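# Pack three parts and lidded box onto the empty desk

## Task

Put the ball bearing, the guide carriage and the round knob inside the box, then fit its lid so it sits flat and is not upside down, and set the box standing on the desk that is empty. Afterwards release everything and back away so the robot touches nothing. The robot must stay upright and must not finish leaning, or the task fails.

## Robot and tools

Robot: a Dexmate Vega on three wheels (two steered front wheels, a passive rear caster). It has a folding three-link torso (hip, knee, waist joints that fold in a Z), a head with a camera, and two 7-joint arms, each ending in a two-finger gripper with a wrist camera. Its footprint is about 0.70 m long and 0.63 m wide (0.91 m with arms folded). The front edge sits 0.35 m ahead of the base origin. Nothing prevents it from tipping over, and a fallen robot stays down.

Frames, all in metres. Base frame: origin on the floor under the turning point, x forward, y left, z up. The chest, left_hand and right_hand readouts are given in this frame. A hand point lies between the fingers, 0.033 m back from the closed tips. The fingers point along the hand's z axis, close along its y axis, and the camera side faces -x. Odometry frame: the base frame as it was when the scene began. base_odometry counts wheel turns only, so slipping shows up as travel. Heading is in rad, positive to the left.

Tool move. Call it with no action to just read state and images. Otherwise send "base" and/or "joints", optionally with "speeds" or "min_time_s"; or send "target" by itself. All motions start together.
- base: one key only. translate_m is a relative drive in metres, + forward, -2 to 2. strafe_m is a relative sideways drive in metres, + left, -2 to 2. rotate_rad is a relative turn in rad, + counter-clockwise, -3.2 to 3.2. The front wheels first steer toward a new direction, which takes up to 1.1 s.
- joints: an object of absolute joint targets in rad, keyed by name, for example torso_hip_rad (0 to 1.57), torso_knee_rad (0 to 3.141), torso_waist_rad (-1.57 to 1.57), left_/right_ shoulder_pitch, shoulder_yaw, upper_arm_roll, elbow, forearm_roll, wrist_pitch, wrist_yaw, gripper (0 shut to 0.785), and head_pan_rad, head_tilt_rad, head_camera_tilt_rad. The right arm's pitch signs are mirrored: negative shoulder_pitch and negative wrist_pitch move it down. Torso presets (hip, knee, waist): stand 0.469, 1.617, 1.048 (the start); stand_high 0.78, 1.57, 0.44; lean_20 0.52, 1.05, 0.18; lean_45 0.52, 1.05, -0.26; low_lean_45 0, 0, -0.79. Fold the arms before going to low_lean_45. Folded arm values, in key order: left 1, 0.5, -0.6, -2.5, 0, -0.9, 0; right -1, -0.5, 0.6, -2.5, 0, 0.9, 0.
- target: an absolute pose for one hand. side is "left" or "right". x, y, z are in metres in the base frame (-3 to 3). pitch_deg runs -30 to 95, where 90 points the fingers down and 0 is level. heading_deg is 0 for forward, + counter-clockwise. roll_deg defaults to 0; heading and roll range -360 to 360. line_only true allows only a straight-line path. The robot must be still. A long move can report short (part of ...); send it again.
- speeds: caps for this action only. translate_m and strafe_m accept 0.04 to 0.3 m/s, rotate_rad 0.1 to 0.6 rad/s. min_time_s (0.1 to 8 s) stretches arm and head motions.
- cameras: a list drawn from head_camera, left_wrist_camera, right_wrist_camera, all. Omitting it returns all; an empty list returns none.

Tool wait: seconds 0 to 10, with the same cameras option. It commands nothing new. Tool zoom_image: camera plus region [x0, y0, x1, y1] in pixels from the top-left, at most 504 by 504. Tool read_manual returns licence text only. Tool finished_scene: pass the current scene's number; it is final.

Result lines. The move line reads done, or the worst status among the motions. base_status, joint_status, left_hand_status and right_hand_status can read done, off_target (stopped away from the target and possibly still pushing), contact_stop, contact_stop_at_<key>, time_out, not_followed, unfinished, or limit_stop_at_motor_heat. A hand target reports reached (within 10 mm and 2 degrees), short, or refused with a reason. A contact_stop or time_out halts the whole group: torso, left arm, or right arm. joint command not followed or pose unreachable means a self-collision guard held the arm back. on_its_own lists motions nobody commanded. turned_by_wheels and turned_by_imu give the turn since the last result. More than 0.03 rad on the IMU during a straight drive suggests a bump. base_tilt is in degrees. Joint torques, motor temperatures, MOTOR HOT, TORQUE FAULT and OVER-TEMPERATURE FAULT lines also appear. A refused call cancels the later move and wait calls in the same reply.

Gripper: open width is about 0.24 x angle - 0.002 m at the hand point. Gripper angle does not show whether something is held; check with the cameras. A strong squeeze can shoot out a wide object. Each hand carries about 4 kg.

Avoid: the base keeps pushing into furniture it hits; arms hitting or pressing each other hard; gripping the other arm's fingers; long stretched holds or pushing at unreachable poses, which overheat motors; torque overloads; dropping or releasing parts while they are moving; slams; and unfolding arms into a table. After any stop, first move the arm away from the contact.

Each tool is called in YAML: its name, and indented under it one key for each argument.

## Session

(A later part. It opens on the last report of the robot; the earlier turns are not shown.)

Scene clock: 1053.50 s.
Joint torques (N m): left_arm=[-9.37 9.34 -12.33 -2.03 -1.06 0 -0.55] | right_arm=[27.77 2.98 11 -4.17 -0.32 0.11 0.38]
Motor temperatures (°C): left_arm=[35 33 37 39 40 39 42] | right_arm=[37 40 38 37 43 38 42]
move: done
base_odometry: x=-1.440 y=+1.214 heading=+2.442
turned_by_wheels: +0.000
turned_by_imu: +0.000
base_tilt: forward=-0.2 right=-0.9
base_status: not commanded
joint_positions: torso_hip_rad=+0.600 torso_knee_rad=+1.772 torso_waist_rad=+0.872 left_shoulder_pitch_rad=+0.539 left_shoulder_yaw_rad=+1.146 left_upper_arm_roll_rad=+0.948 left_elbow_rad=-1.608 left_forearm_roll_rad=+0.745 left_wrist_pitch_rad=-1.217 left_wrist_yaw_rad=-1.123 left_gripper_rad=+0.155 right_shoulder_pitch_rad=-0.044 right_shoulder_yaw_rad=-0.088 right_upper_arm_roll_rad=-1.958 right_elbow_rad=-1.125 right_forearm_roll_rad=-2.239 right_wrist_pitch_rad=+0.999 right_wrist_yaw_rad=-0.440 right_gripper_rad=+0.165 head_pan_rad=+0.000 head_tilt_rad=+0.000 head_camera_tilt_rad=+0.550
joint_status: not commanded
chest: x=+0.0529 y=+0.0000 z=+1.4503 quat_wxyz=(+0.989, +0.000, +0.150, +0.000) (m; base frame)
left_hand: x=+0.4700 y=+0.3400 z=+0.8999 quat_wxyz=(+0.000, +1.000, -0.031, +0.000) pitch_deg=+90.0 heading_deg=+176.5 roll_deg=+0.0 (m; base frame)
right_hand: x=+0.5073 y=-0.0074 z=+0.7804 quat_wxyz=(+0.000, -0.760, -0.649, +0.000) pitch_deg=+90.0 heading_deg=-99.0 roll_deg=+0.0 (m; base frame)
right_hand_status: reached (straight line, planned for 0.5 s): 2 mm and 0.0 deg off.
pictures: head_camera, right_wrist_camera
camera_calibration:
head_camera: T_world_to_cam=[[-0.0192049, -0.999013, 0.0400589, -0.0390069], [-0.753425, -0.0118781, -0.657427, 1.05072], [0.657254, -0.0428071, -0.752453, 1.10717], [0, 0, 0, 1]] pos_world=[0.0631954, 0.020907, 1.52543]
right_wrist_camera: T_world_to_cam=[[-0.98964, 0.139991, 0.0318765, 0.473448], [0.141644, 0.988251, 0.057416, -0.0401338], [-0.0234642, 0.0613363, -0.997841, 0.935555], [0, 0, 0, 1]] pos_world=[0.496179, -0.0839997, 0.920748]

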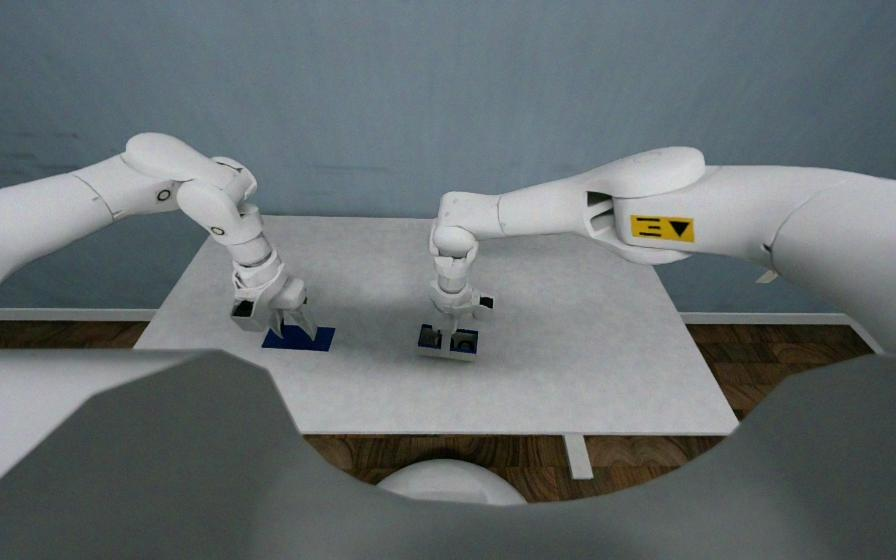

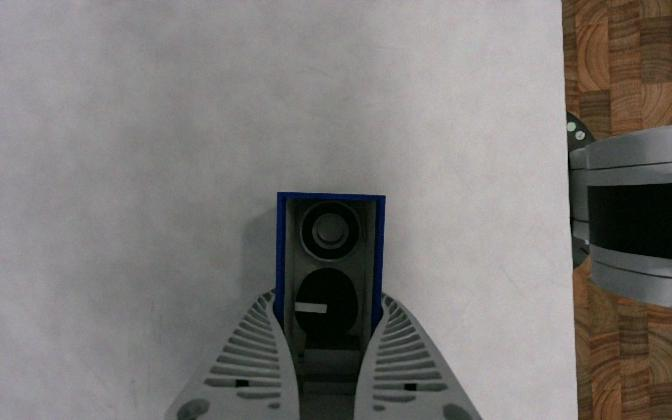

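move:
  target: {"side": "right", "x": 0.505, "y": -0.0072, "z": 0.83, "pitch_deg": 90, "heading_deg": 261.0, "line_only": true}
  cameras: ["head_camera", "right_wrist_camera"]

zoom_image:
  camera: "right_wrist_camera"
  region: [200, 170, 460, 420]

zoom_image:
  camera: "head_camera"
  region: [390, 250, 520, 380]

Scene clock: 1057.57 s.
Joint torques (N m): left_arm=[-11.26 7.95 -12.41 -3.54 -1.2 -0.7 -0.24] | right_arm=[28.16 -0.25 14.87 -4.07 -0.34 -0.24 0.4]
Motor temperatures (°C): left_arm=[35 33 37 39 40 39 42] | right_arm=[37 40 38 37 43 38 42]
move: done
base_odometry: x=-1.440 y=+1.214 heading=+2.442
turned_by_wheels: +0.000
turned_by_imu: +0.001
base_tilt: forward=-0.3 right=-0.7
base_status: not commanded
joint_positions: torso_hip_rad=+0.600 torso_knee_rad=+1.772 torso_waist_rad=+0.872 left_shoulder_pitch_rad=+0.539 left_shoulder_yaw_rad=+1.146 left_upper_arm_roll_rad=+0.948 left_elbow_rad=-1.608 left_forearm_roll_rad=+0.745 left_wrist_pitch_rad=-1.217 left_wrist_yaw_rad=-1.123 left_gripper_rad=+0.155 right_shoulder_pitch_rad=+0.042 right_shoulder_yaw_rad=-0.165 right_upper_arm_roll_rad=-1.907 right_elbow_rad=-1.310 right_forearm_roll_rad=-2.171 right_wrist_pitch_rad=+1.109 right_wrist_yaw_rad=-0.394 right_gripper_rad=+0.165 head_pan_rad=+0.000 head_tilt_rad=+0.000 head_camera_tilt_rad=+0.550
joint_status: not commanded
chest: x=+0.0529 y=+0.0000 z=+1.4503 quat_wxyz=(+0.989, +0.000, +0.150, +0.000) (m; base frame)
left_hand: x=+0.4700 y=+0.3400 z=+0.8999 quat_wxyz=(+0.000, +1.000, -0.031, +0.000) pitch_deg=+90.0 heading_deg=+176.5 roll_deg=+0.0 (m; base frame)
right_hand: x=+0.5048 y=-0.0073 z=+0.8280 quat_wxyz=(+0.000, -0.760, -0.649, +0.000) pitch_deg=+90.0 heading_deg=-99.0 roll_deg=+0.0 (m; base frame)
right_hand_status: reached (straight line, planned for 0.9 s): 2 mm and 0.0 deg off.
pictures: head_camera, right_wrist_camera
camera_calibration:
head_camera: T_world_to_cam=[[-0.0192049, -0.999013, 0.0400589, -0.0390069], [-0.753425, -0.0118781, -0.657427, 1.05072], [0.657254, -0.0428071, -0.752453, 1.10717], [0, 0, 0, 1]] pos_world=[0.0631954, 0.020907, 1.52543]
right_wrist_camera: T_world_to_cam=[[-0.989606, 0.140176, 0.032098, 0.469226], [0.141843, 0.988219, 0.0574813, -0.0427763], [-0.0236624, 0.0614368, -0.99783, 0.983084], [0, 0, 0, 1]] pos_world=[0.493678, -0.0838991, 0.968348]

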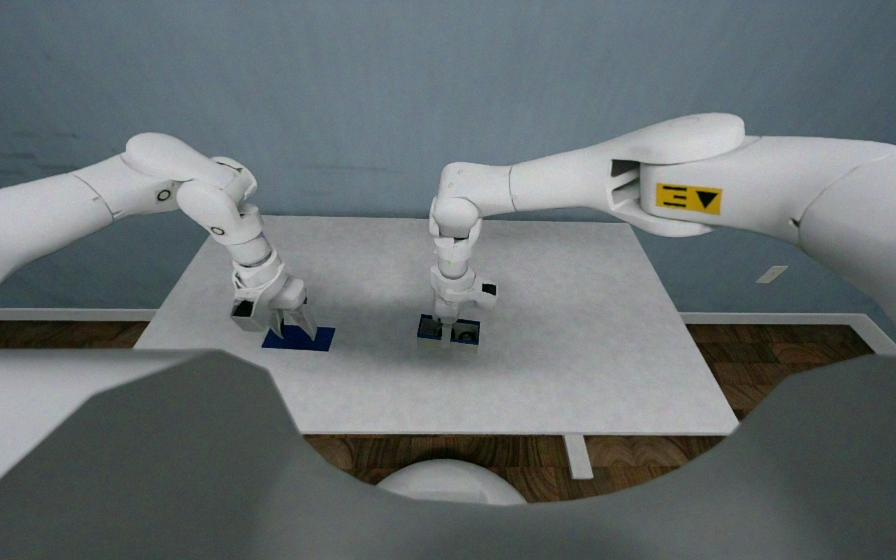

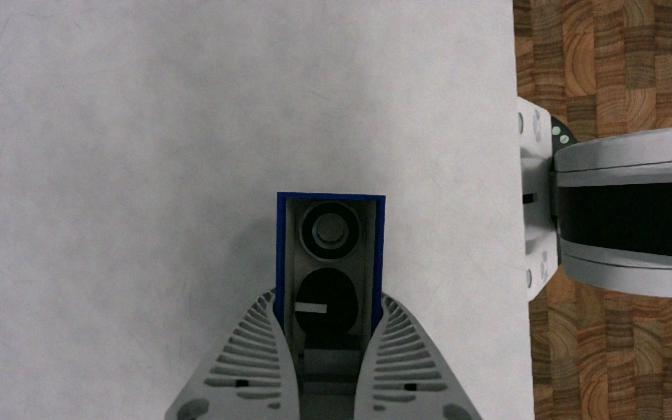

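Scaled by 1.938 from the camera's 672x420 image, which has a finer 960x600 frame.

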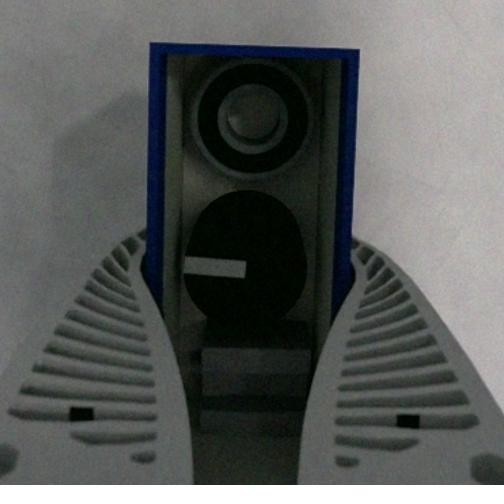

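Scaled by 3.877 from the camera's 896x560 image, which has a finer 960x600 frame.

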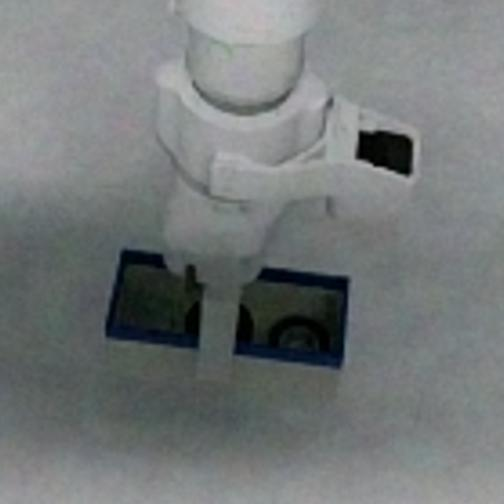

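move:
  target: {"side": "right", "x": 0.475, "y": -0.04, "z": 0.90, "pitch_deg": 90, "heading_deg": 261.0, "line_only": true}
  cameras: ["head_camera", "right_wrist_camera"]

zoom_image:
  camera: "right_wrist_camera"
  region: [200, 170, 460, 420]

Scene clock: 1062.50 s.
Joint torques (N m): left_arm=[-8.71 11.95 -12.28 -2.69 -1.26 -0.72 -0.51] | right_arm=[27.02 -2.77 13.67 -3.7 0.2 0.09 0.14]
Motor temperatures (°C): left_arm=[35 33 37 39 40 39 42] | right_arm=[37 40 38 37 43 38 42]
move: done
base_odometry: x=-1.440 y=+1.214 heading=+2.442
turned_by_wheels: +0.000
turned_by_imu: +0.001
base_tilt: forward=-0.3 right=-0.7
base_status: not commanded
joint_positions: torso_hip_rad=+0.600 torso_knee_rad=+1.772 torso_waist_rad=+0.872 left_shoulder_pitch_rad=+0.539 left_shoulder_yaw_rad=+1.146 left_upper_arm_roll_rad=+0.948 left_elbow_rad=-1.608 left_forearm_roll_rad=+0.745 left_wrist_pitch_rad=-1.217 left_wrist_yaw_rad=-1.123 left_gripper_rad=+0.155 right_shoulder_pitch_rad=+0.129 right_shoulder_yaw_rad=-0.390 right_upper_arm_roll_rad=-1.795 right_elbow_rad=-1.695 right_forearm_roll_rad=-2.013 right_wrist_pitch_rad=+1.300 right_wrist_yaw_rad=-0.236 right_gripper_rad=+0.165 head_pan_rad=+0.000 head_tilt_rad=+0.000 head_camera_tilt_rad=+0.550
joint_status: not commanded
chest: x=+0.0529 y=+0.0000 z=+1.4503 quat_wxyz=(+0.989, +0.000, +0.150, +0.000) (m; base frame)
left_hand: x=+0.4700 y=+0.3400 z=+0.8999 quat_wxyz=(+0.000, +1.000, -0.031, +0.000) pitch_deg=+90.0 heading_deg=+176.5 roll_deg=+0.0 (m; base frame)
right_hand: x=+0.4752 y=-0.0396 z=+0.8984 quat_wxyz=(+0.000, -0.761, -0.649, +0.000) pitch_deg=+89.9 heading_deg=-99.0 roll_deg=+0.0 (m; base frame)
right_hand_status: reached (straight line, planned for 1.6 s): 2 mm and 0.1 deg off.
pictures: head_camera, right_wrist_camera
camera_calibration:
head_camera: T_world_to_cam=[[-0.0192049, -0.999013, 0.0400589, -0.0390069], [-0.753425, -0.0118781, -0.657427, 1.05072], [0.657254, -0.0428071, -0.752453, 1.10717], [0, 0, 0, 1]] pos_world=[0.0631954, 0.020907, 1.52543]
right_wrist_camera: T_world_to_cam=[[-0.989557, 0.140454, 0.0324094, 0.441886], [0.14214, 0.988179, 0.0574311, -0.0107949], [-0.0239598, 0.061438, -0.997823, 1.05475], [0, 0, 0, 1]] pos_world=[0.464077, -0.116199, 1.03875]

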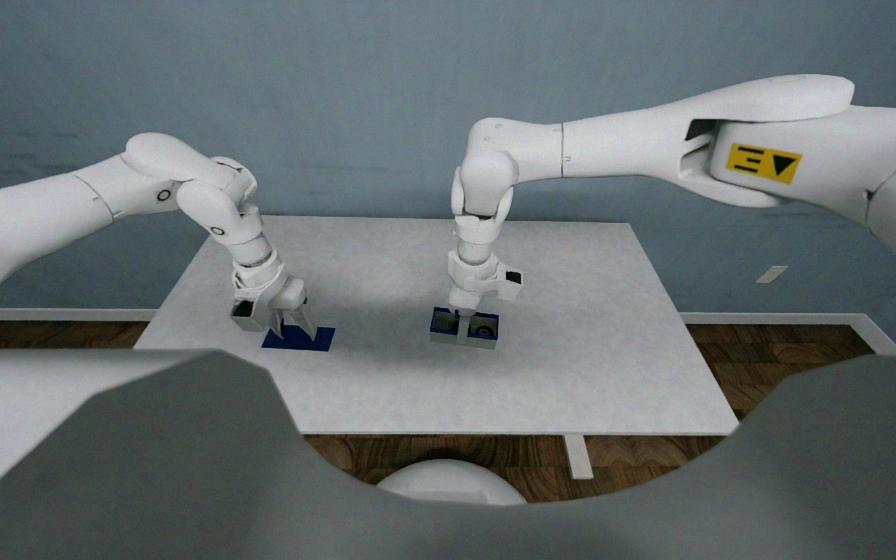

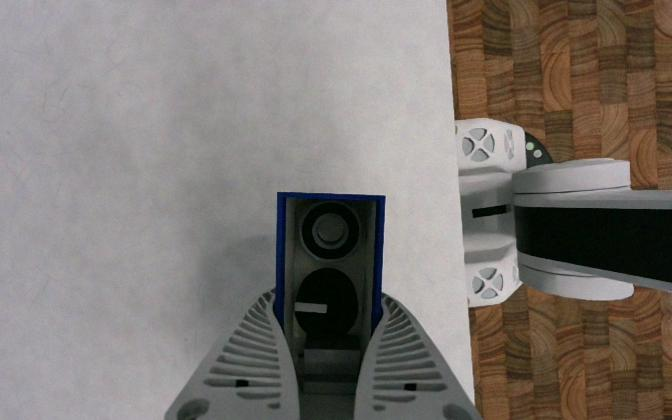

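Scaled by 1.938 from the camera's 672x420 image, which has a finer 960x600 frame.

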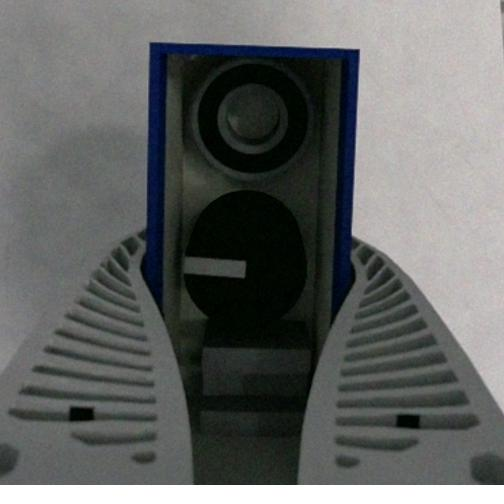

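move:
  base: {"translate_m": -0.6}
  speeds: {"translate_m": 0.12}
  cameras: ["head_camera", "left_wrist_camera", "right_wrist_camera"]

Scene clock: 1071.07 s.
Joint torques (N m): left_arm=[-10 11.51 -11.08 -5.11 -0.14 -0.85 -0.37] | right_arm=[26.86 -0.72 13.57 -4.58 -0.33 0.27 0.36]
Motor temperatures (°C): left_arm=[35 33 37 39 40 39 42] | right_arm=[38 39 39 37 43 38 42]
move: done
base_odometry: x=-0.980 y=+0.828 heading=+2.442
turned_by_wheels: +0.001
turned_by_imu: +0.001
base_tilt: forward=-0.3 right=-0.7
base_status: done
joint_positions: torso_hip_rad=+0.600 torso_knee_rad=+1.772 torso_waist_rad=+0.872 left_shoulder_pitch_rad=+0.539 left_shoulder_yaw_rad=+1.146 left_upper_arm_roll_rad=+0.948 left_elbow_rad=-1.608 left_forearm_roll_rad=+0.745 left_wrist_pitch_rad=-1.217 left_wrist_yaw_rad=-1.123 left_gripper_rad=+0.155 right_shoulder_pitch_rad=+0.131 right_shoulder_yaw_rad=-0.394 right_upper_arm_roll_rad=-1.793 right_elbow_rad=-1.701 right_forearm_roll_rad=-2.011 right_wrist_pitch_rad=+1.303 right_wrist_yaw_rad=-0.234 right_gripper_rad=+0.165 head_pan_rad=+0.000 head_tilt_rad=+0.000 head_camera_tilt_rad=+0.550
joint_status: not commanded
chest: x=+0.0529 y=+0.0000 z=+1.4502 quat_wxyz=(+0.989, +0.000, +0.150, +0.000) (m; base frame)
left_hand: x=+0.4700 y=+0.3400 z=+0.8998 quat_wxyz=(+0.000, +1.000, -0.031, +0.000) pitch_deg=+90.0 heading_deg=+176.5 roll_deg=+0.0 (m; base frame)
right_hand: x=+0.4747 y=-0.0402 z=+0.8996 quat_wxyz=(+0.000, -0.760, -0.649, +0.000) pitch_deg=+90.0 heading_deg=-99.0 roll_deg=+0.0 (m; base frame)
pictures: head_camera, left_wrist_camera, right_wrist_camera
camera_calibration:
head_camera: T_world_to_cam=[[-0.0192017, -0.999013, 0.040063, -0.0390116], [-0.753474, -0.01188, -0.65737, 1.05071], [0.657197, -0.0428091, -0.752502, 1.10719], [0, 0, 0, 1]] pos_world=[0.0632948, 0.020907, 1.52543]
left_wrist_camera: T_world_to_cam=[[0.0458363, 0.998917, 0.00797466, -0.373331], [0.991702, -0.0464622, 0.119871, -0.498282], [0.120112, 0.00241405, -0.992757, 0.997004], [0, 0, 0, 1]] pos_world=[0.391507, 0.347369, 1.05249]
right_wrist_camera: T_world_to_cam=[[-0.989618, 0.140076, 0.032178, 0.441662], [0.141746, 0.988239, 0.057371, -0.00994737], [-0.0237633, 0.0613364, -0.997834, 1.05588], [0, 0, 0, 1]] pos_world=[0.463578, -0.1168, 1.03995]

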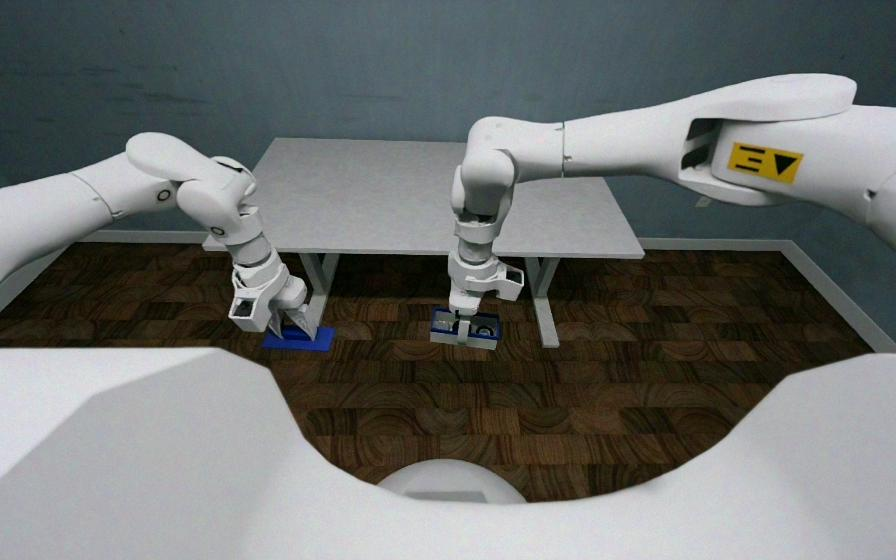

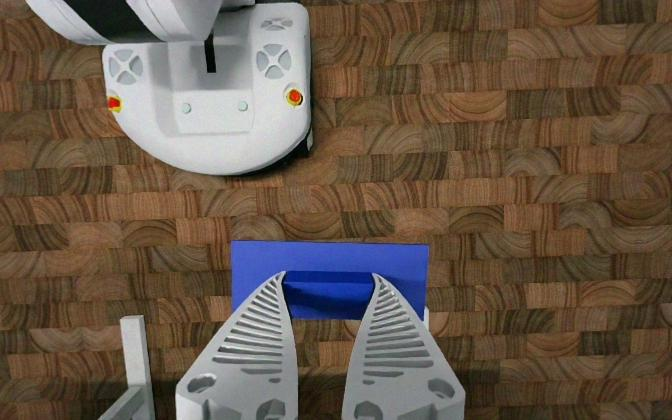

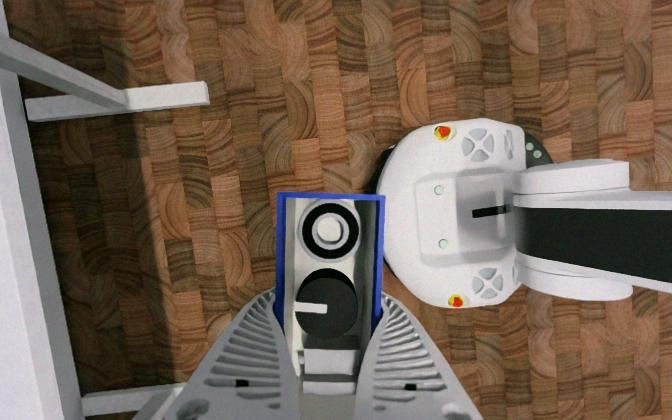

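zoom_image:
  camera: "left_wrist_camera"
  region: [210, 220, 450, 420]

zoom_image:
  camera: "right_wrist_camera"
  region: [200, 170, 460, 420]

zoom_image:
  camera: "head_camera"
  region: [250, 260, 520, 370]

Scaled by 2.100 from the camera's 672x420 image, which has a finer 960x600 frame.

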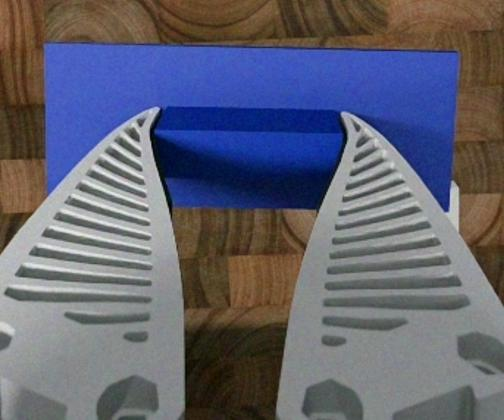

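Scaled by 1.938 from the camera's 672x420 image, which has a finer 960x600 frame.

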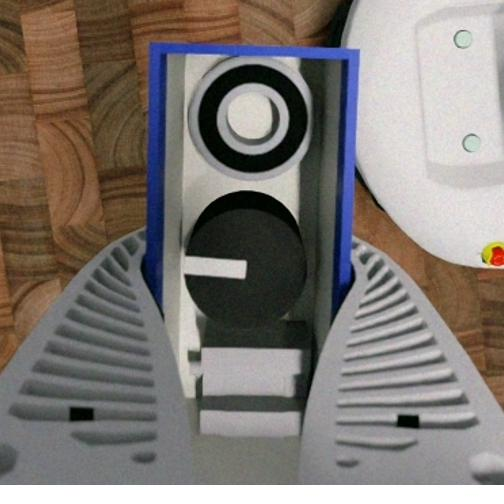

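Scaled by 1.867 from the camera's 896x560 image, which has a finer 960x600 frame.

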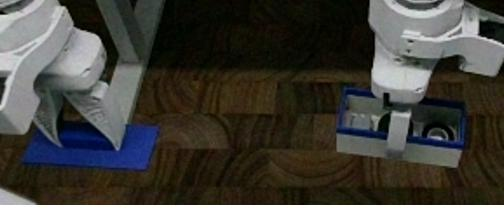

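move:
  base: {"rotate_rad": 1.533}
  speeds: {"rotate_rad": 0.3}
  cameras: ["head_camera", "left_wrist_camera", "right_wrist_camera"]

Scene clock: 1081.10 s.
Joint torques (N m): left_arm=[-11.26 7.09 -10.99 -2.82 -0.53 0.05 0.22] | right_arm=[26.67 0.6 13.3 -3.32 -0.13 -0.26 0.25]
Motor temperatures (°C): left_arm=[35 33 37 39 40 39 42] | right_arm=[38 39 39 37 43 38 42]
move: done
base_odometry: x=-0.980 y=+0.829 heading=-2.305
turned_by_wheels: +1.536
turned_by_imu: +1.529
base_tilt: forward=-0.3 right=-0.7
base_status: done
joint_positions: torso_hip_rad=+0.600 torso_knee_rad=+1.772 torso_waist_rad=+0.872 left_shoulder_pitch_rad=+0.539 left_shoulder_yaw_rad=+1.146 left_upper_arm_roll_rad=+0.948 left_elbow_rad=-1.608 left_forearm_roll_rad=+0.745 left_wrist_pitch_rad=-1.217 left_wrist_yaw_rad=-1.123 left_gripper_rad=+0.155 right_shoulder_pitch_rad=+0.131 right_shoulder_yaw_rad=-0.394 right_upper_arm_roll_rad=-1.793 right_elbow_rad=-1.701 right_forearm_roll_rad=-2.011 right_wrist_pitch_rad=+1.304 right_wrist_yaw_rad=-0.234 right_gripper_rad=+0.165 head_pan_rad=+0.000 head_tilt_rad=+0.000 head_camera_tilt_rad=+0.550
joint_status: not commanded
chest: x=+0.0529 y=+0.0000 z=+1.4502 quat_wxyz=(+0.989, +0.000, +0.150, +0.000) (m; base frame)
left_hand: x=+0.4700 y=+0.3400 z=+0.8998 quat_wxyz=(+0.000, +1.000, -0.031, +0.000) pitch_deg=+90.0 heading_deg=+176.5 roll_deg=+0.0 (m; base frame)
right_hand: x=+0.4747 y=-0.0402 z=+0.8996 quat_wxyz=(+0.000, -0.760, -0.649, +0.000) pitch_deg=+90.0 heading_deg=-99.0 roll_deg=+0.0 (m; base frame)
pictures: head_camera, left_wrist_camera, right_wrist_camera
camera_calibration:
head_camera: T_world_to_cam=[[-0.0192017, -0.999013, 0.040063, -0.0390116], [-0.753474, -0.01188, -0.65737, 1.05071], [0.657197, -0.0428091, -0.752502, 1.10719], [0, 0, 0, 1]] pos_world=[0.0632948, 0.020907, 1.52543]
left_wrist_camera: T_world_to_cam=[[0.0458363, 0.998917, 0.00797466, -0.373331], [0.991702, -0.0464622, 0.119871, -0.498282], [0.120112, 0.00241405, -0.992757, 0.997004], [0, 0, 0, 1]] pos_world=[0.391507, 0.347369, 1.05249]
right_wrist_camera: T_world_to_cam=[[-0.989618, 0.140076, 0.032178, 0.441662], [0.141746, 0.988239, 0.057371, -0.00994737], [-0.0237633, 0.0613364, -0.997834, 1.05588], [0, 0, 0, 1]] pos_world=[0.463578, -0.1168, 1.03995]

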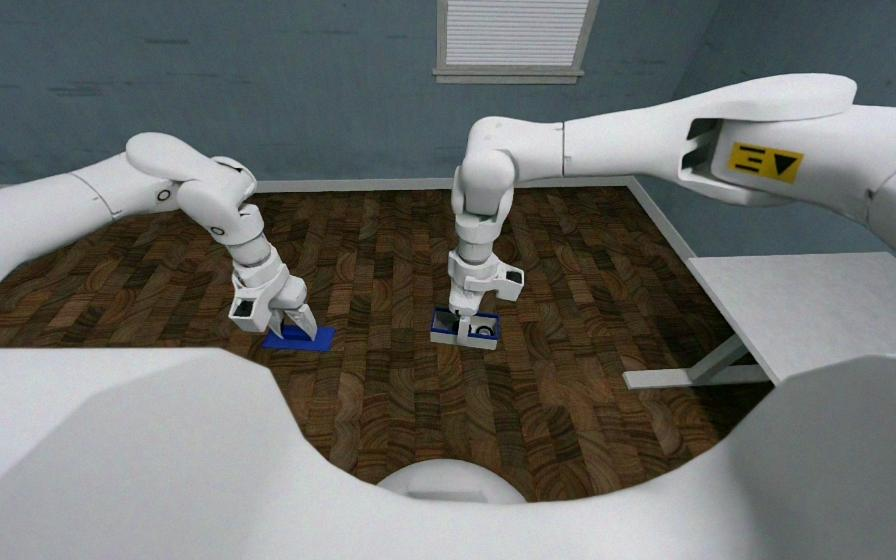

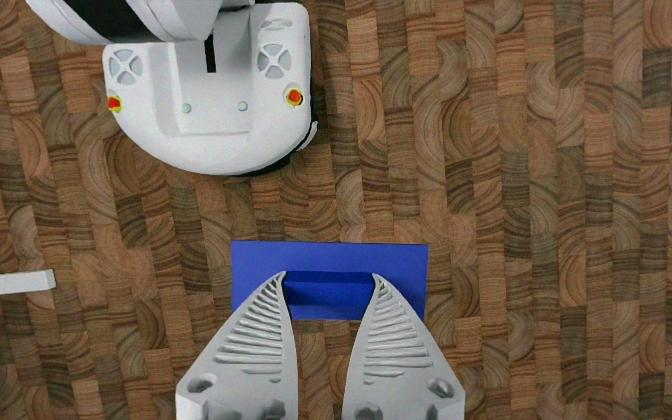

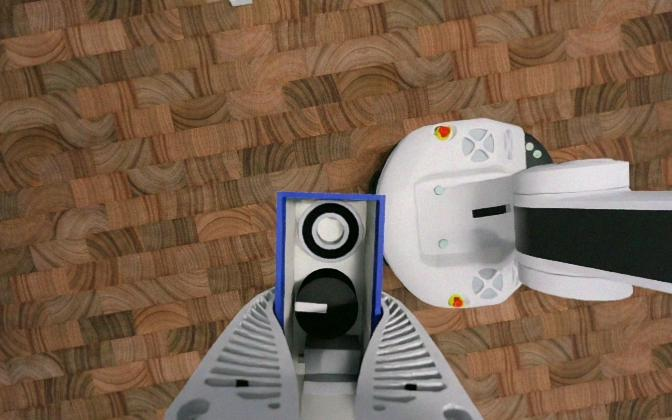

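move:
  base: {"rotate_rad": 1.53}
  speeds: {"rotate_rad": 0.3}
  cameras: ["head_camera", "left_wrist_camera", "right_wrist_camera"]

Scene clock: 1087.73 s.
Joint torques (N m): left_arm=[-9.96 10.58 -10.99 -2.19 -1.37 0.17 0.14] | right_arm=[26.2 -0.03 13.53 -4.49 0.02 0.66 0.09]
Motor temperatures (°C): left_arm=[35 33 37 39 40 39 42] | right_arm=[38 39 39 37 43 38 42]
move: done
base_odometry: x=-0.982 y=+0.829 heading=-0.772
turned_by_wheels: +1.533
turned_by_imu: +1.524
base_tilt: forward=-0.3 right=-0.7
base_status: done
joint_positions: torso_hip_rad=+0.600 torso_knee_rad=+1.772 torso_waist_rad=+0.872 left_shoulder_pitch_rad=+0.539 left_shoulder_yaw_rad=+1.146 left_upper_arm_roll_rad=+0.948 left_elbow_rad=-1.608 left_forearm_roll_rad=+0.745 left_wrist_pitch_rad=-1.217 left_wrist_yaw_rad=-1.123 left_gripper_rad=+0.155 right_shoulder_pitch_rad=+0.131 right_shoulder_yaw_rad=-0.394 right_upper_arm_roll_rad=-1.793 right_elbow_rad=-1.701 right_forearm_roll_rad=-2.011 right_wrist_pitch_rad=+1.304 right_wrist_yaw_rad=-0.234 right_gripper_rad=+0.165 head_pan_rad=+0.000 head_tilt_rad=+0.000 head_camera_tilt_rad=+0.550
joint_status: not commanded
chest: x=+0.0529 y=+0.0000 z=+1.4502 quat_wxyz=(+0.989, +0.000, +0.150, +0.000) (m; base frame)
left_hand: x=+0.4700 y=+0.3400 z=+0.8998 quat_wxyz=(+0.000, +1.000, -0.031, +0.000) pitch_deg=+90.0 heading_deg=+176.5 roll_deg=+0.0 (m; base frame)
right_hand: x=+0.4747 y=-0.0402 z=+0.8996 quat_wxyz=(+0.000, -0.760, -0.649, +0.000) pitch_deg=+90.0 heading_deg=-99.0 roll_deg=+0.0 (m; base frame)
pictures: head_camera, left_wrist_camera, right_wrist_camera
camera_calibration:
head_camera: T_world_to_cam=[[-0.0192017, -0.999013, 0.040063, -0.0390116], [-0.753474, -0.01188, -0.65737, 1.05071], [0.657197, -0.0428091, -0.752502, 1.10719], [0, 0, 0, 1]] pos_world=[0.0632948, 0.020907, 1.52543]
left_wrist_camera: T_world_to_cam=[[0.0458363, 0.998917, 0.00797466, -0.373331], [0.991702, -0.0464622, 0.119871, -0.498282], [0.120112, 0.00241405, -0.992757, 0.997004], [0, 0, 0, 1]] pos_world=[0.391507, 0.347369, 1.05249]
right_wrist_camera: T_world_to_cam=[[-0.989618, 0.140077, 0.032164, 0.441677], [0.141744, 0.988245, 0.0572723, -0.00984283], [-0.0237634, 0.0612368, -0.99784, 1.05587], [0, 0, 0, 1]] pos_world=[0.463578, -0.1168, 1.03995]

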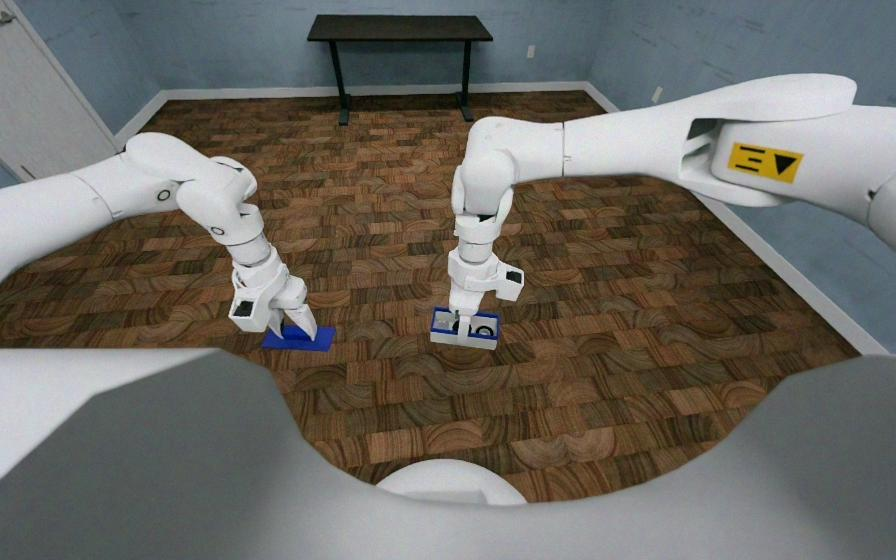

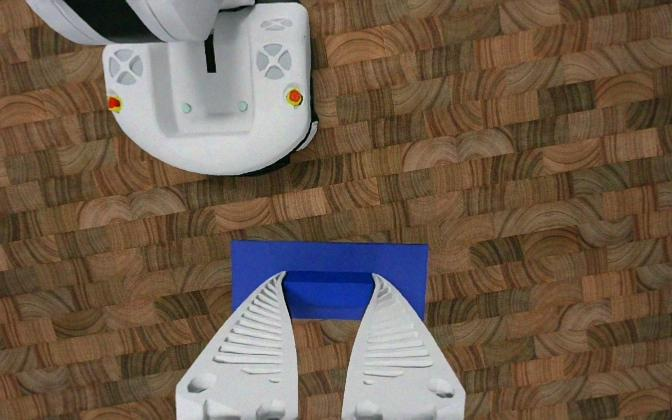

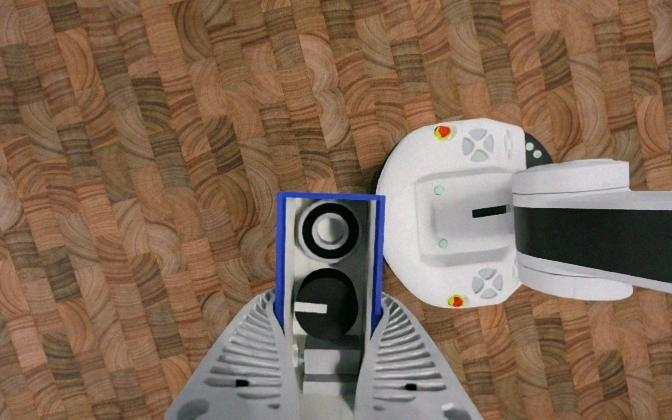

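move:
  base: {"rotate_rad": 0.1}
  speeds: {"rotate_rad": 0.2}
  cameras: []

move:
  base: {"translate_m": 1.5}
  speeds: {"translate_m": 0.2}
  cameras: ["head_camera", "left_wrist_camera", "right_wrist_camera"]

Scene clock: 1097.63 s.
Joint torques (N m): left_arm=[-9.9 8.22 -12.3 -2.71 -1.31 -0.59 0.61] | right_arm=[26.52 1.13 15.34 -5.11 0.15 -0.37 0.27]
Motor temperatures (°C): left_arm=[35 33 37 39 40 39 42] | right_arm=[39 39 39 37 43 38 42]
move: done
base_odometry: x=-0.982 y=+0.829 heading=-0.672
turned_by_wheels: +0.100
turned_by_imu: +0.100
base_tilt: forward=-0.4 right=-0.7
base_status: done
joint_positions: torso_hip_rad=+0.600 torso_knee_rad=+1.772 torso_waist_rad=+0.872 left_shoulder_pitch_rad=+0.539 left_shoulder_yaw_rad=+1.146 left_upper_arm_roll_rad=+0.948 left_elbow_rad=-1.608 left_forearm_roll_rad=+0.745 left_wrist_pitch_rad=-1.217 left_wrist_yaw_rad=-1.123 left_gripper_rad=+0.155 right_shoulder_pitch_rad=+0.131 right_shoulder_yaw_rad=-0.394 right_upper_arm_roll_rad=-1.793 right_elbow_rad=-1.701 right_forearm_roll_rad=-2.011 right_wrist_pitch_rad=+1.304 right_wrist_yaw_rad=-0.234 right_gripper_rad=+0.165 head_pan_rad=+0.000 head_tilt_rad=+0.000 head_camera_tilt_rad=+0.550
joint_status: not commanded
chest: x=+0.0529 y=+0.0000 z=+1.4502 quat_wxyz=(+0.989, +0.000, +0.150, +0.000) (m; base frame)
left_hand: x=+0.4700 y=+0.3400 z=+0.8998 quat_wxyz=(+0.000, +1.000, -0.031, +0.000) pitch_deg=+90.0 heading_deg=+176.5 roll_deg=+0.0 (m; base frame)
right_hand: x=+0.4747 y=-0.0402 z=+0.8996 quat_wxyz=(+0.000, -0.760, -0.649, +0.000) pitch_deg=+90.0 heading_deg=-99.0 roll_deg=+0.0 (m; base frame)
pictures: none
No camera images: "cameras" was empty.

Scene clock: 1107.60 s.
Joint torques (N m): left_arm=[-8.62 9.99 -10.85 -3.52 -0.23 0.06 0.02] | right_arm=[26.19 -1.06 15.11 -3.66 -0.73 -1.08 0.04]
Motor temperatures (°C): left_arm=[35 33 37 39 40 39 42] | right_arm=[39 39 39 37 43 38 42]
move: done
base_odometry: x=+0.193 y=-0.104 heading=-0.672
turned_by_wheels: +0.000
turned_by_imu: +0.004
base_tilt: forward=-0.2 right=-0.8
base_status: done
joint_positions: torso_hip_rad=+0.600 torso_knee_rad=+1.772 torso_waist_rad=+0.872 left_shoulder_pitch_rad=+0.539 left_shoulder_yaw_rad=+1.146 left_upper_arm_roll_rad=+0.948 left_elbow_rad=-1.608 left_forearm_roll_rad=+0.745 left_wrist_pitch_rad=-1.217 left_wrist_yaw_rad=-1.123 left_gripper_rad=+0.155 right_shoulder_pitch_rad=+0.131 right_shoulder_yaw_rad=-0.394 right_upper_arm_roll_rad=-1.793 right_elbow_rad=-1.701 right_forearm_roll_rad=-2.011 right_wrist_pitch_rad=+1.304 right_wrist_yaw_rad=-0.233 right_gripper_rad=+0.165 head_pan_rad=+0.000 head_tilt_rad=+0.000 head_camera_tilt_rad=+0.550
joint_status: not commanded
chest: x=+0.0530 y=+0.0000 z=+1.4502 quat_wxyz=(+0.989, +0.000, +0.150, +0.000) (m; base frame)
left_hand: x=+0.4700 y=+0.3400 z=+0.8998 quat_wxyz=(+0.000, +1.000, -0.031, +0.000) pitch_deg=+90.0 heading_deg=+176.5 roll_deg=+0.0 (m; base frame)
right_hand: x=+0.4747 y=-0.0402 z=+0.8996 quat_wxyz=(+0.000, -0.760, -0.649, +0.000) pitch_deg=+90.0 heading_deg=-99.0 roll_deg=+0.0 (m; base frame)
pictures: head_camera, left_wrist_camera, right_wrist_camera
camera_calibration:
head_camera: T_world_to_cam=[[-0.0191968, -0.999013, 0.0400633, -0.0390103], [-0.753517, -0.0118811, -0.657321, 1.05071], [0.657148, -0.0428068, -0.752545, 1.10719], [0, 0, 0, 1]] pos_world=[0.0633942, 0.020907, 1.52543]
left_wrist_camera: T_world_to_cam=[[0.0458374, 0.998917, 0.00797013, -0.373327], [0.991714, -0.0464625, 0.119772, -0.498183], [0.120013, 0.00241404, -0.992769, 0.997055], [0, 0, 0, 1]] pos_world=[0.391508, 0.347369, 1.05249]
right_wrist_camera: T_world_to_cam=[[-0.989618, 0.140077, 0.032164, 0.441677], [0.141744, 0.988245, 0.0572723, -0.00984283], [-0.0237634, 0.0612368, -0.99784, 1.05587], [0, 0, 0, 1]] pos_world=[0.463578, -0.1168, 1.03995]

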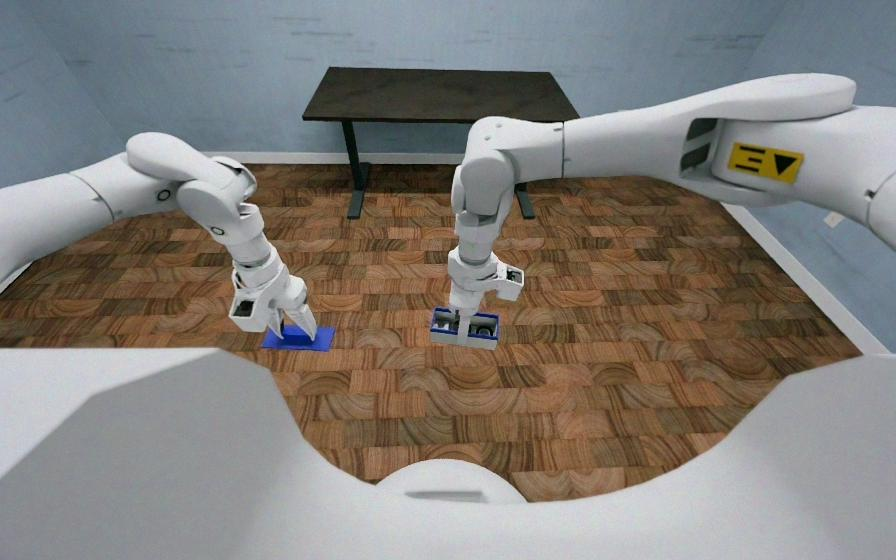

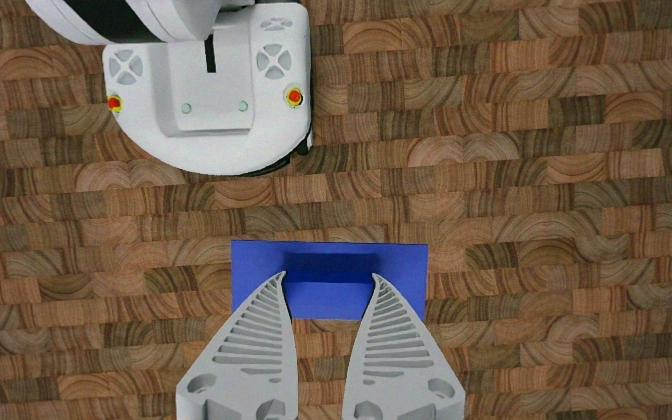

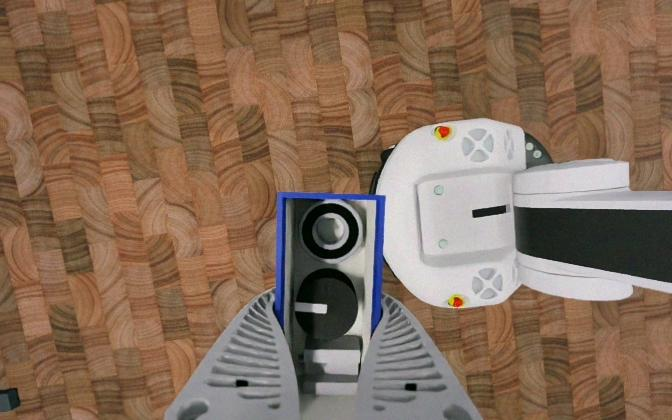

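move:
  base: {"translate_m": 0.95}
  speeds: {"translate_m": 0.2}
  cameras: ["head_camera", "left_wrist_camera", "right_wrist_camera"]

Scene clock: 1120.73 s.
Joint torques (N m): left_arm=[-12.23 8.71 -11.84 -3.57 -0.8 -0.42 -0.33] | right_arm=[27.6 -0.64 13.64 -3.12 -0.44 -0.39 0.13]
Motor temperatures (°C): left_arm=[35 33 37 39 40 39 42] | right_arm=[39 39 39 37 43 38 42]
move: done
base_odometry: x=+0.937 y=-0.694 heading=-0.672
turned_by_wheels: +0.000
turned_by_imu: +0.003
base_tilt: forward=-0.3 right=-0.7
base_status: done
joint_positions: torso_hip_rad=+0.600 torso_knee_rad=+1.772 torso_waist_rad=+0.872 left_shoulder_pitch_rad=+0.539 left_shoulder_yaw_rad=+1.146 left_upper_arm_roll_rad=+0.948 left_elbow_rad=-1.608 left_forearm_roll_rad=+0.745 left_wrist_pitch_rad=-1.217 left_wrist_yaw_rad=-1.123 left_gripper_rad=+0.155 right_shoulder_pitch_rad=+0.131 right_shoulder_yaw_rad=-0.394 right_upper_arm_roll_rad=-1.793 right_elbow_rad=-1.701 right_forearm_roll_rad=-2.011 right_wrist_pitch_rad=+1.304 right_wrist_yaw_rad=-0.233 right_gripper_rad=+0.165 head_pan_rad=+0.000 head_tilt_rad=+0.000 head_camera_tilt_rad=+0.550
joint_status: not commanded
chest: x=+0.0530 y=+0.0000 z=+1.4502 quat_wxyz=(+0.989, +0.000, +0.150, +0.000) (m; base frame)
left_hand: x=+0.4700 y=+0.3400 z=+0.8998 quat_wxyz=(+0.000, +1.000, -0.031, +0.000) pitch_deg=+90.0 heading_deg=+176.5 roll_deg=+0.0 (m; base frame)
right_hand: x=+0.4747 y=-0.0402 z=+0.8996 quat_wxyz=(+0.000, -0.760, -0.649, +0.000) pitch_deg=+89.9 heading_deg=-99.0 roll_deg=+0.0 (m; base frame)
pictures: head_camera, left_wrist_camera, right_wrist_camera
camera_calibration:
head_camera: T_world_to_cam=[[-0.0191968, -0.999013, 0.0400633, -0.0390103], [-0.753517, -0.0118811, -0.657321, 1.05071], [0.657148, -0.0428068, -0.752545, 1.10719], [0, 0, 0, 1]] pos_world=[0.0633942, 0.020907, 1.52543]
left_wrist_camera: T_world_to_cam=[[0.0458374, 0.998917, 0.00797013, -0.373327], [0.991714, -0.0464625, 0.119772, -0.498183], [0.120013, 0.00241404, -0.992769, 0.997055], [0, 0, 0, 1]] pos_world=[0.391508, 0.347369, 1.05249]
right_wrist_camera: T_world_to_cam=[[-0.989618, 0.140077, 0.032164, 0.441677], [0.141744, 0.988245, 0.0572723, -0.00984283], [-0.0237634, 0.0612368, -0.99784, 1.05587], [0, 0, 0, 1]] pos_world=[0.463578, -0.1168, 1.03995]

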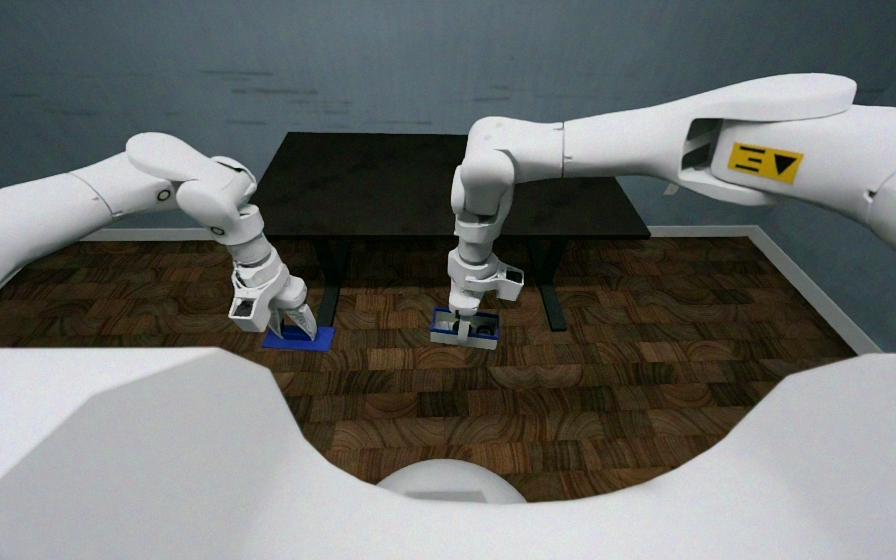

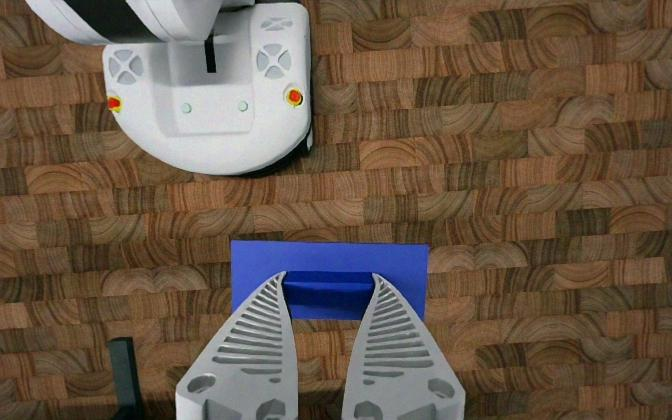

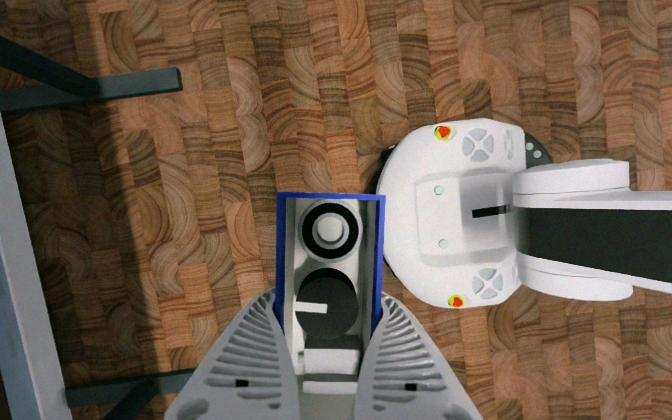

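zoom_image:
  camera: "head_camera"
  region: [240, 210, 480, 350]

zoom_image:
  camera: "head_camera"
  region: [480, 170, 700, 350]

Scaled by 2.100 from the camera's 896x560 image, which has a finer 960x600 frame.

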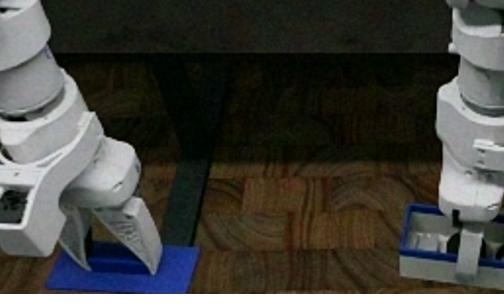

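Scaled by 2.291 from the camera's 896x560 image, which has a finer 960x600 frame.

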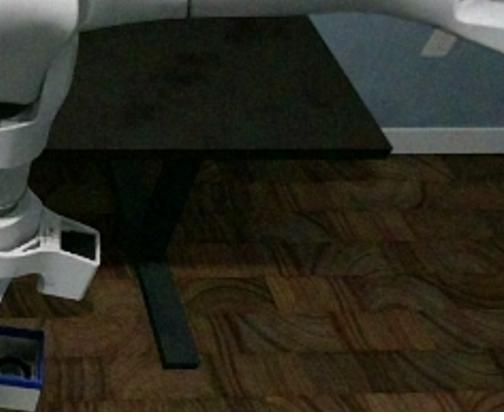

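move:
  base: {"translate_m": 0.45}
  speeds: {"translate_m": 0.12}
  cameras: ["head_camera", "left_wrist_camera", "right_wrist_camera"]

Scene clock: 1131.83 s.
Joint torques (N m): left_arm=[-11.37 11.11 -11.16 -2.24 -0.85 -0.81 -0.14] | right_arm=[26.31 0.21 14.32 -4.27 -0.08 -0.04 0.25]
Motor temperatures (°C): left_arm=[35 33 37 39 40 39 42] | right_arm=[39 39 39 37 43 38 42]
move: done
base_odometry: x=+1.290 y=-0.974 heading=-0.671
turned_by_wheels: +0.000
turned_by_imu: +0.002
base_tilt: forward=-0.3 right=-0.7
base_status: done
joint_positions: torso_hip_rad=+0.600 torso_knee_rad=+1.772 torso_waist_rad=+0.872 left_shoulder_pitch_rad=+0.539 left_shoulder_yaw_rad=+1.146 left_upper_arm_roll_rad=+0.948 left_elbow_rad=-1.608 left_forearm_roll_rad=+0.745 left_wrist_pitch_rad=-1.217 left_wrist_yaw_rad=-1.123 left_gripper_rad=+0.155 right_shoulder_pitch_rad=+0.131 right_shoulder_yaw_rad=-0.394 right_upper_arm_roll_rad=-1.793 right_elbow_rad=-1.701 right_forearm_roll_rad=-2.011 right_wrist_pitch_rad=+1.304 right_wrist_yaw_rad=-0.233 right_gripper_rad=+0.165 head_pan_rad=+0.000 head_tilt_rad=+0.000 head_camera_tilt_rad=+0.550
joint_status: not commanded
chest: x=+0.0530 y=+0.0000 z=+1.4502 quat_wxyz=(+0.989, +0.000, +0.150, +0.000) (m; base frame)
left_hand: x=+0.4700 y=+0.3400 z=+0.8998 quat_wxyz=(+0.000, +1.000, -0.031, +0.000) pitch_deg=+90.0 heading_deg=+176.5 roll_deg=+0.0 (m; base frame)
right_hand: x=+0.4747 y=-0.0402 z=+0.8996 quat_wxyz=(+0.000, -0.760, -0.649, +0.000) pitch_deg=+89.9 heading_deg=-99.0 roll_deg=+0.0 (m; base frame)
pictures: head_camera, left_wrist_camera, right_wrist_camera
camera_calibration:
head_camera: T_world_to_cam=[[-0.0191968, -0.999013, 0.0400647, -0.0390126], [-0.753567, -0.0118788, -0.657264, 1.05063], [0.657091, -0.0428088, -0.752595, 1.10727], [0, 0, 0, 1]] pos_world=[0.0633935, 0.020907, 1.52543]
left_wrist_camera: T_world_to_cam=[[0.0458374, 0.998917, 0.00797013, -0.373327], [0.991714, -0.0464625, 0.119772, -0.498183], [0.120013, 0.00241404, -0.992769, 0.997055], [0, 0, 0, 1]] pos_world=[0.391508, 0.347369, 1.05249]
right_wrist_camera: T_world_to_cam=[[-0.989618, 0.140077, 0.032164, 0.441776], [0.141744, 0.988245, 0.0572723, -0.00985701], [-0.0237634, 0.0612368, -0.99784, 1.05587], [0, 0, 0, 1]] pos_world=[0.463678, -0.1168, 1.03995]

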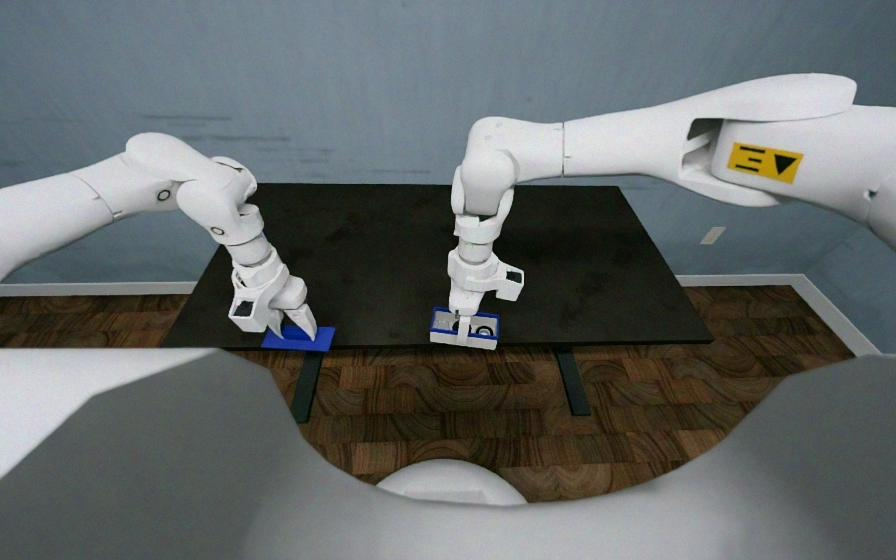

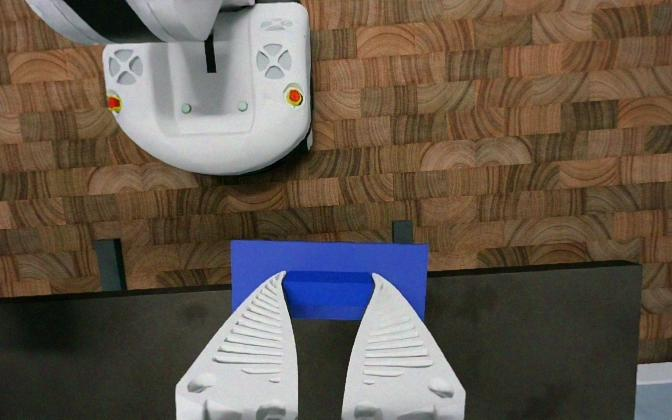

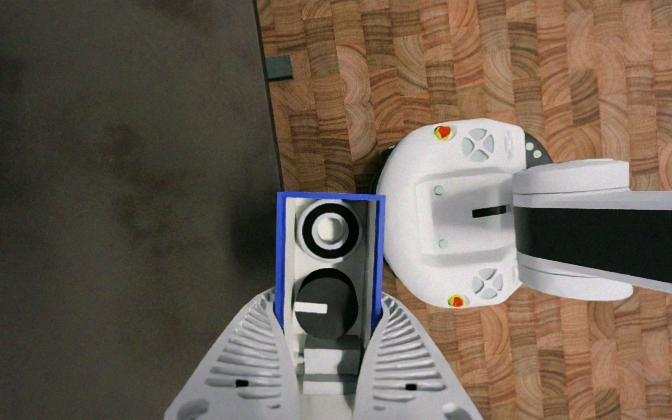

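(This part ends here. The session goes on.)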